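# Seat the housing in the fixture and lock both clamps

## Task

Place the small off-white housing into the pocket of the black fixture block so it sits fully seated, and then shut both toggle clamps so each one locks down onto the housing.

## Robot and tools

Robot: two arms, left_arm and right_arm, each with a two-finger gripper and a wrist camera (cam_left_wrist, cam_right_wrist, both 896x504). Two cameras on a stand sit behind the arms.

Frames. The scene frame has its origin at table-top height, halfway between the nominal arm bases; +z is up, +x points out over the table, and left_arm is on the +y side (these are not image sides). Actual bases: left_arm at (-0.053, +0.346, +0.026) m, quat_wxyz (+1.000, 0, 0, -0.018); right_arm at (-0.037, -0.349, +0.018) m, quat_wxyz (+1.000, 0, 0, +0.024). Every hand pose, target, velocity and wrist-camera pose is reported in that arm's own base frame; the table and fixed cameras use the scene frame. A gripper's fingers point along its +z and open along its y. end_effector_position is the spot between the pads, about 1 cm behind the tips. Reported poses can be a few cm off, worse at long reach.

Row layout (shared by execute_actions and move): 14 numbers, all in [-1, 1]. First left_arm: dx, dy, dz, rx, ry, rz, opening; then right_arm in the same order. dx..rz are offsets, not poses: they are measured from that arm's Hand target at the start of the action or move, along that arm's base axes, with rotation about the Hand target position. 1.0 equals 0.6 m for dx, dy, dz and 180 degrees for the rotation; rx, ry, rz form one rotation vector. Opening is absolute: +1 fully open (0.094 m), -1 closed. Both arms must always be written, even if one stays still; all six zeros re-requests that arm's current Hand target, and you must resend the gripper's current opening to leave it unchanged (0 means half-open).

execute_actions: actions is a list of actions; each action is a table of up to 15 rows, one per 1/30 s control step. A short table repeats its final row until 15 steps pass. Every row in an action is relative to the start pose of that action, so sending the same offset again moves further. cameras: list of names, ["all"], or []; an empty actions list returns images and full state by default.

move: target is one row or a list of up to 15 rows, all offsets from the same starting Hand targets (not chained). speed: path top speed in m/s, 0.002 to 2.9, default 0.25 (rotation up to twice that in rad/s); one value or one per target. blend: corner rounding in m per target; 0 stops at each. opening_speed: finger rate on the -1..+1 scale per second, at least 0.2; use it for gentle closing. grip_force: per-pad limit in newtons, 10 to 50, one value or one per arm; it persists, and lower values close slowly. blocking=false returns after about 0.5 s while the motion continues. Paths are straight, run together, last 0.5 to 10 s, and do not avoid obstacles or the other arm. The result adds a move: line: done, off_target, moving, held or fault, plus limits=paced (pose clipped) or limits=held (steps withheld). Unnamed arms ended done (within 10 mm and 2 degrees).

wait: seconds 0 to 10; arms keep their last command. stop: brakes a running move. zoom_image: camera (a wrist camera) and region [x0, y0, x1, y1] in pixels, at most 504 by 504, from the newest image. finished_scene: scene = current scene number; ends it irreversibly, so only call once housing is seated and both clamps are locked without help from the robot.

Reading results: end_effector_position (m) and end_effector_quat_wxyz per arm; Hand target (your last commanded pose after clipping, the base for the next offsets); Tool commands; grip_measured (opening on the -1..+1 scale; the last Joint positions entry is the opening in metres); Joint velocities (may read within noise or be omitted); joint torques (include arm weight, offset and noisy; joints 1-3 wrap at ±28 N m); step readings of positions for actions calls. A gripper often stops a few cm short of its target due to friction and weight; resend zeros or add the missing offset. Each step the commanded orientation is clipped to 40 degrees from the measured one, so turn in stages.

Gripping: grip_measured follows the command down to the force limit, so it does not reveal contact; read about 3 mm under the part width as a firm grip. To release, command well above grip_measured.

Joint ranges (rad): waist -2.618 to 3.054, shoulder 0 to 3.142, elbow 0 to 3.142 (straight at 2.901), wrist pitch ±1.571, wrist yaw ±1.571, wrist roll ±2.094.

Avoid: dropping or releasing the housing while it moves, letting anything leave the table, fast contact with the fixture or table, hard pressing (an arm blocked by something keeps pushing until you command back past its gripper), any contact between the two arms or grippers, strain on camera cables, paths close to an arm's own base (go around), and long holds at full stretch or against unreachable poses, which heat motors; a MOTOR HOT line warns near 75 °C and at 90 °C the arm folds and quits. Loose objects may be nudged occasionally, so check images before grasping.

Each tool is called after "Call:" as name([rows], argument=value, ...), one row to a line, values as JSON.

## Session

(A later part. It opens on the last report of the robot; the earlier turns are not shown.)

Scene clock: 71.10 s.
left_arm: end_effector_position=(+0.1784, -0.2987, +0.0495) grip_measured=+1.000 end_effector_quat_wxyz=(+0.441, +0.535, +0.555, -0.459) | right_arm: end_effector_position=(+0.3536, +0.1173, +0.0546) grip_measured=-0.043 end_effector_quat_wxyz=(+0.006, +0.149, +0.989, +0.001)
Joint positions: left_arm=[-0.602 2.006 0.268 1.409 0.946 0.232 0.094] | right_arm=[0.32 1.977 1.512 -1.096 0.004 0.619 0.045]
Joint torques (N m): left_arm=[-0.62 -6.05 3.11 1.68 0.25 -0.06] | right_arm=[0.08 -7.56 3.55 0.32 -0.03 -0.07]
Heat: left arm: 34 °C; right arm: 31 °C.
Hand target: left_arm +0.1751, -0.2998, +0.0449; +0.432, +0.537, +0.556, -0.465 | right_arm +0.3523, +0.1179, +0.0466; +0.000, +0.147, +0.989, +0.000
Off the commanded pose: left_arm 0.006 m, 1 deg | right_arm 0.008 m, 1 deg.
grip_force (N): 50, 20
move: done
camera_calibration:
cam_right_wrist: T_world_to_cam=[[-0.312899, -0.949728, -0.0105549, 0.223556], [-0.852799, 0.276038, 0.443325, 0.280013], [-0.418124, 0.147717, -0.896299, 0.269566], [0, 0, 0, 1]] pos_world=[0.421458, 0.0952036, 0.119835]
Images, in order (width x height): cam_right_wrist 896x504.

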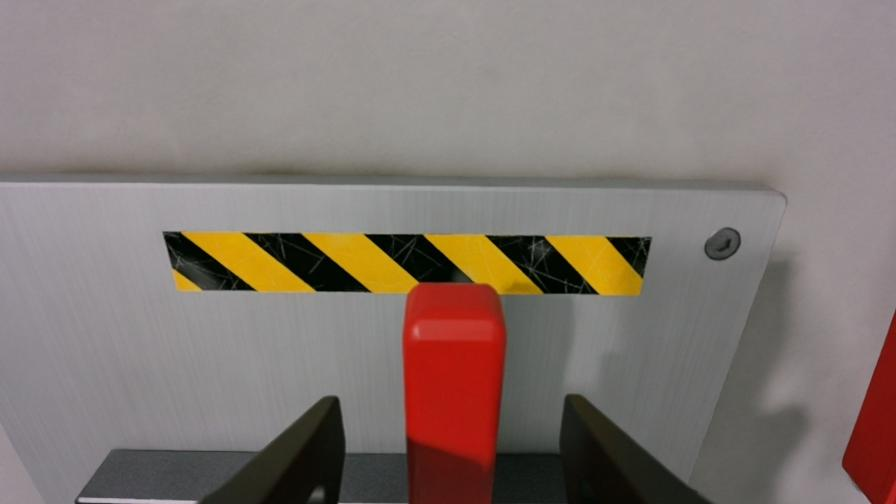

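Call:
move(target=[0,0,0,0,0,0,1,0,0,-0.009,0,0,0,-0.04], speed=0.08)

Scene clock: 72.23 s.
left_arm: end_effector_position=(+0.1784, -0.2987, +0.0495) grip_measured=+1.000 end_effector_quat_wxyz=(+0.441, +0.535, +0.555, -0.459) | right_arm: end_effector_position=(+0.3542, +0.1175, +0.0512) grip_measured=-0.043 end_effector_quat_wxyz=(+0.008, +0.149, +0.989, +0.002)
Joint positions: left_arm=[-0.602 2.006 0.268 1.409 0.946 0.232 0.094] | right_arm=[0.32 1.977 1.499 -1.077 0.004 0.619 0.045]
Joint torques (N m): left_arm=[-0.59 -6.09 3.04 1.64 0.23 -0.01] | right_arm=[0.09 -7.17 3.47 0.34 -0.03 -0.07]
Heat: left arm: 34 °C; right arm: 31 °C.
Hand target: left_arm +0.1751, -0.2998, +0.0449; +0.432, +0.537, +0.556, -0.465 | right_arm +0.3522, +0.1178, +0.0412; +0.000, +0.147, +0.989, +0.000
Off the commanded pose: left_arm 0.006 m, 1 deg | right_arm 0.010 m, 1 deg.
grip_force (N): 50, 20
move: done

Call:
move(target=[0,0,0,0,0,0,1,0,0,0,0,0,0,-0.72], opening_speed=0.6)

Call:
move([
  [0,0,0,0,0,0,1,-0.0012,-0.0003,0.0522,-0.0081,-0.0266,0,-0.72],
  [0,0,0,0,0,0,1,-0.0167,0.0045,0.0855,-0.0162,-0.0532,0,-0.72],
  [0,0,0,0,0,0,1,-0.0505,0.0148,0.1307,-0.0275,-0.0904,0,-0.72],
  [0,0,0,0,0,0,1,-0.0988,0.0293,0.1547,-0.0388,-0.1276,0,-0.72],
  [0,0,0,0,0,0,1,-0.156,0.0467,0.1513,-0.0517,-0.1701,0,-0.72],
  [0,0,0,0,0,0,1,-0.195,0.0585,0.1463,-0.0582,-0.1914,0,-0.72],
  [0,0,0,0,0,0,1,-0.2133,0.0642,0.1438,-0.0582,-0.1914,0,-0.72],
], speed=[0.065,0.065,0.065,0.065,0.05,0.045,0.045], blend=[0.01,0.01,0.01,0.008,0.005,0.003,0], cameras=["all"])

Scene clock: 77.43 s.
left_arm: end_effector_position=(+0.1784, -0.2987, +0.0495) grip_measured=+1.000 end_effector_quat_wxyz=(+0.441, +0.535, +0.555, -0.459) | right_arm: end_effector_position=(+0.3544, +0.1177, +0.0512) grip_measured=-0.619 end_effector_quat_wxyz=(+0.008, +0.150, +0.989, +0.002)
Joint positions: left_arm=[-0.602 2.006 0.268 1.409 0.946 0.232 0.094] | right_arm=[0.32 1.977 1.499 -1.076 0.003 0.621 0.018]
Joint torques (N m): left_arm=[-0.49 -6.13 3.14 1.65 0.26 -0.05] | right_arm=[0.09 -7.16 3.47 0.34 -0.02 -0.11]
Heat: left arm: 34 °C; right arm: 31 °C.
Hand target: left_arm +0.1751, -0.2998, +0.0449; +0.432, +0.537, +0.556, -0.465 | right_arm +0.3523, +0.1179, +0.0412; +0.000, +0.147, +0.989, +0.000
Off the commanded pose: left_arm 0.006 m, 1 deg | right_arm 0.010 m, 1 deg.
grip_force (N): 50, 20
move: done

Scene clock: 83.50 s.
left_arm: end_effector_position=(+0.1784, -0.2987, +0.0495) grip_measured=+1.000 end_effector_quat_wxyz=(+0.441, +0.535, +0.555, -0.459) | right_arm: end_effector_position=(+0.2431, +0.1556, +0.1316) grip_measured=-0.620 end_effector_quat_wxyz=(+0.328, +0.155, +0.931, -0.046)
Joint positions: left_arm=[-0.602 2.006 0.268 1.409 0.946 0.232 0.094] | right_arm=[0.945 1.366 0.98 -0.938 0.635 1.194 0.018]
Joint torques (N m): left_arm=[-0.51 -6.17 3.19 1.65 0.26 -0.01] | right_arm=[3.18 -5.79 4.05 0.11 -0.03 0.13]
Heat: left arm: 34 °C; right arm: 31 °C.
Hand target: left_arm +0.1751, -0.2998, +0.0449; +0.432, +0.537, +0.556, -0.465 | right_arm +0.2243, +0.1564, +0.1274; +0.306, +0.139, +0.941, -0.046
Off the commanded pose: left_arm 0.006 m, 1 deg | right_arm 0.019 m, 3 deg.
grip_force (N): 50, 20
move: off_target (right_arm)
camera_calibration:
cam_left_wrist: T_world_to_cam=[[-0.998824, -0.0127966, 0.046762, 0.173988], [-0.0456223, 0.574421, -0.817288, 0.257535], [-0.0164026, -0.81846, -0.57433, -0.134448], [0, 0, 0, 1]] pos_world=[0.183327, -0.255747, 0.125127]
cam_right_wrist: T_world_to_cam=[[-0.328317, -0.943957, -0.0339501, 0.23205], [-0.922495, 0.328162, -0.203257, 0.235048], [0.203007, -0.035414, -0.978537, 0.175114], [0, 0, 0, 1]] pos_world=[0.257467, 0.148113, 0.227009]

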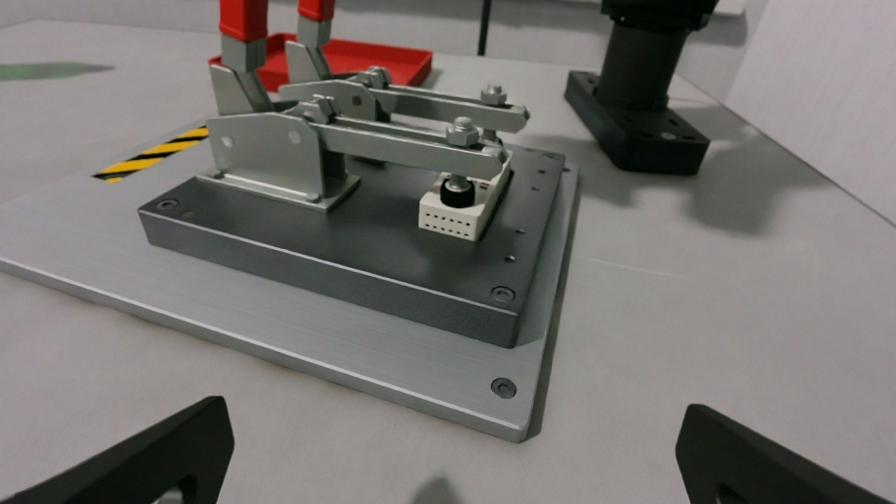

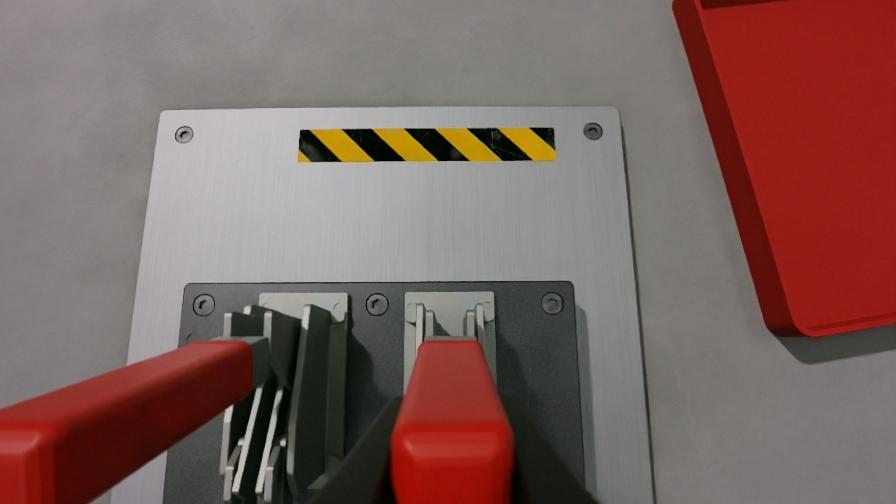

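Call:
move([
  [0,0,0,0,0,0,1,0.029,-0.002,0.006,0,0,0,-0.72],
  [0,0,0,0,0,0,1,0.029,-0.002,0.006,0,0,0,-0.04],
], speed=0.06, cameras=["all"])

Scene clock: 85.30 s.
left_arm: end_effector_position=(+0.1784, -0.2987, +0.0495) grip_measured=+1.000 end_effector_quat_wxyz=(+0.441, +0.535, +0.555, -0.459) | right_arm: end_effector_position=(+0.2386, +0.1565, +0.1259) grip_measured=-0.043 end_effector_quat_wxyz=(+0.301, +0.136, +0.943, -0.045)
Joint positions: left_arm=[-0.602 2.006 0.268 1.409 0.946 0.232 0.094] | right_arm=[0.928 1.366 0.983 -0.949 0.575 1.143 0.045]
Joint torques (N m): left_arm=[-0.61 -6.16 3.12 1.66 0.26 -0.03] | right_arm=[-0.61 -3.99 5.94 0.46 0.44 -0.01]
Heat: left arm: 34 °C; right arm: 32 °C.
Hand target: left_arm +0.1751, -0.2998, +0.0449; +0.432, +0.537, +0.556, -0.465 | right_arm +0.2417, +0.1552, +0.1311; +0.306, +0.140, +0.941, -0.046
Off the commanded pose: left_arm 0.006 m, 1 deg | right_arm 0.006 m, 1 deg.
grip_force (N): 50, 20
move: done
camera_calibration:
cam_left_wrist: T_world_to_cam=[[-0.998824, -0.0127966, 0.046762, 0.173988], [-0.0456223, 0.574421, -0.817288, 0.257535], [-0.0164026, -0.81846, -0.57433, -0.134448], [0, 0, 0, 1]] pos_world=[0.183327, -0.255747, 0.125127]
cam_right_wrist: T_world_to_cam=[[-0.29399, -0.955713, -0.0135035, 0.222358], [-0.944781, 0.292709, -0.147342, 0.23322], [0.144769, -0.0305592, -0.988993, 0.184909], [0, 0, 0, 1]] pos_world=[0.258944, 0.149896, 0.220239]

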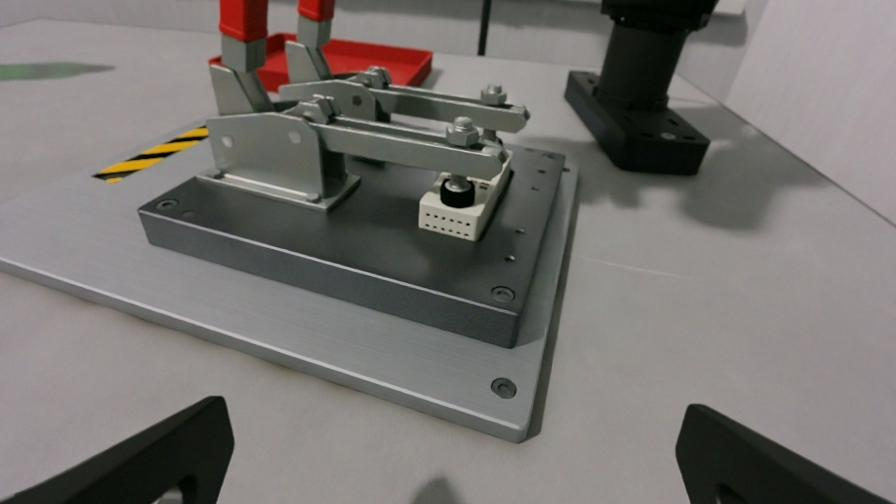

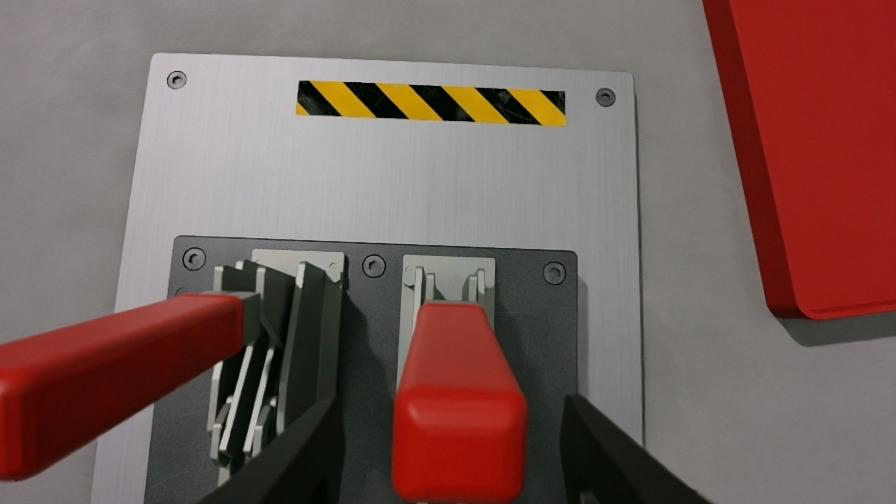

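Call:
move(target=[0,0,0,0,0,0,1,0,0,0.14,0,0,0,-0.04], speed=0.15, cameras=["cam_left_wrist"])

Scene clock: 87.17 s.
left_arm: end_effector_position=(+0.1784, -0.2987, +0.0495) grip_measured=+1.000 end_effector_quat_wxyz=(+0.441, +0.535, +0.555, -0.459) | right_arm: end_effector_position=(+0.2366, +0.1548, +0.2068) grip_measured=-0.043 end_effector_quat_wxyz=(+0.298, +0.132, +0.944, -0.047)
Joint positions: left_arm=[-0.602 2.006 0.268 1.409 0.946 0.232 0.094] | right_arm=[0.928 1.366 1.307 -1.278 0.572 1.137 0.045]
Joint torques (N m): left_arm=[-0.57 -5.9 3.15 1.66 0.26 -0.03] | right_arm=[-0.61 -3.03 7.35 0.48 0.46 0.01]
Heat: left arm: 34 °C; right arm: 32 °C.
Hand target: left_arm +0.1751, -0.2998, +0.0449; +0.432, +0.537, +0.556, -0.465 | right_arm +0.2417, +0.1552, +0.2150; +0.306, +0.140, +0.941, -0.046
Off the commanded pose: left_arm 0.006 m, 1 deg | right_arm 0.010 m, 1 deg.
grip_force (N): 50, 20
move: done
camera_calibration:
cam_left_wrist: T_world_to_cam=[[-0.998824, -0.0127966, 0.046762, 0.173988], [-0.0456223, 0.574421, -0.817288, 0.257535], [-0.0164026, -0.81846, -0.57433, -0.134448], [0, 0, 0, 1]] pos_world=[0.183327, -0.255747, 0.125127]
Images, in order (width x height): cam_left_wrist 896x504.

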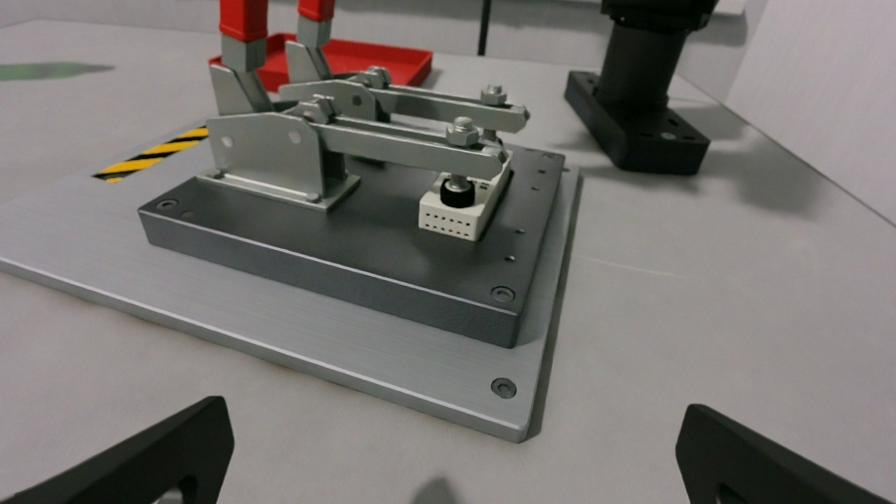

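Call:
finished_scene(scene=3)

The scene is finished: the task was done.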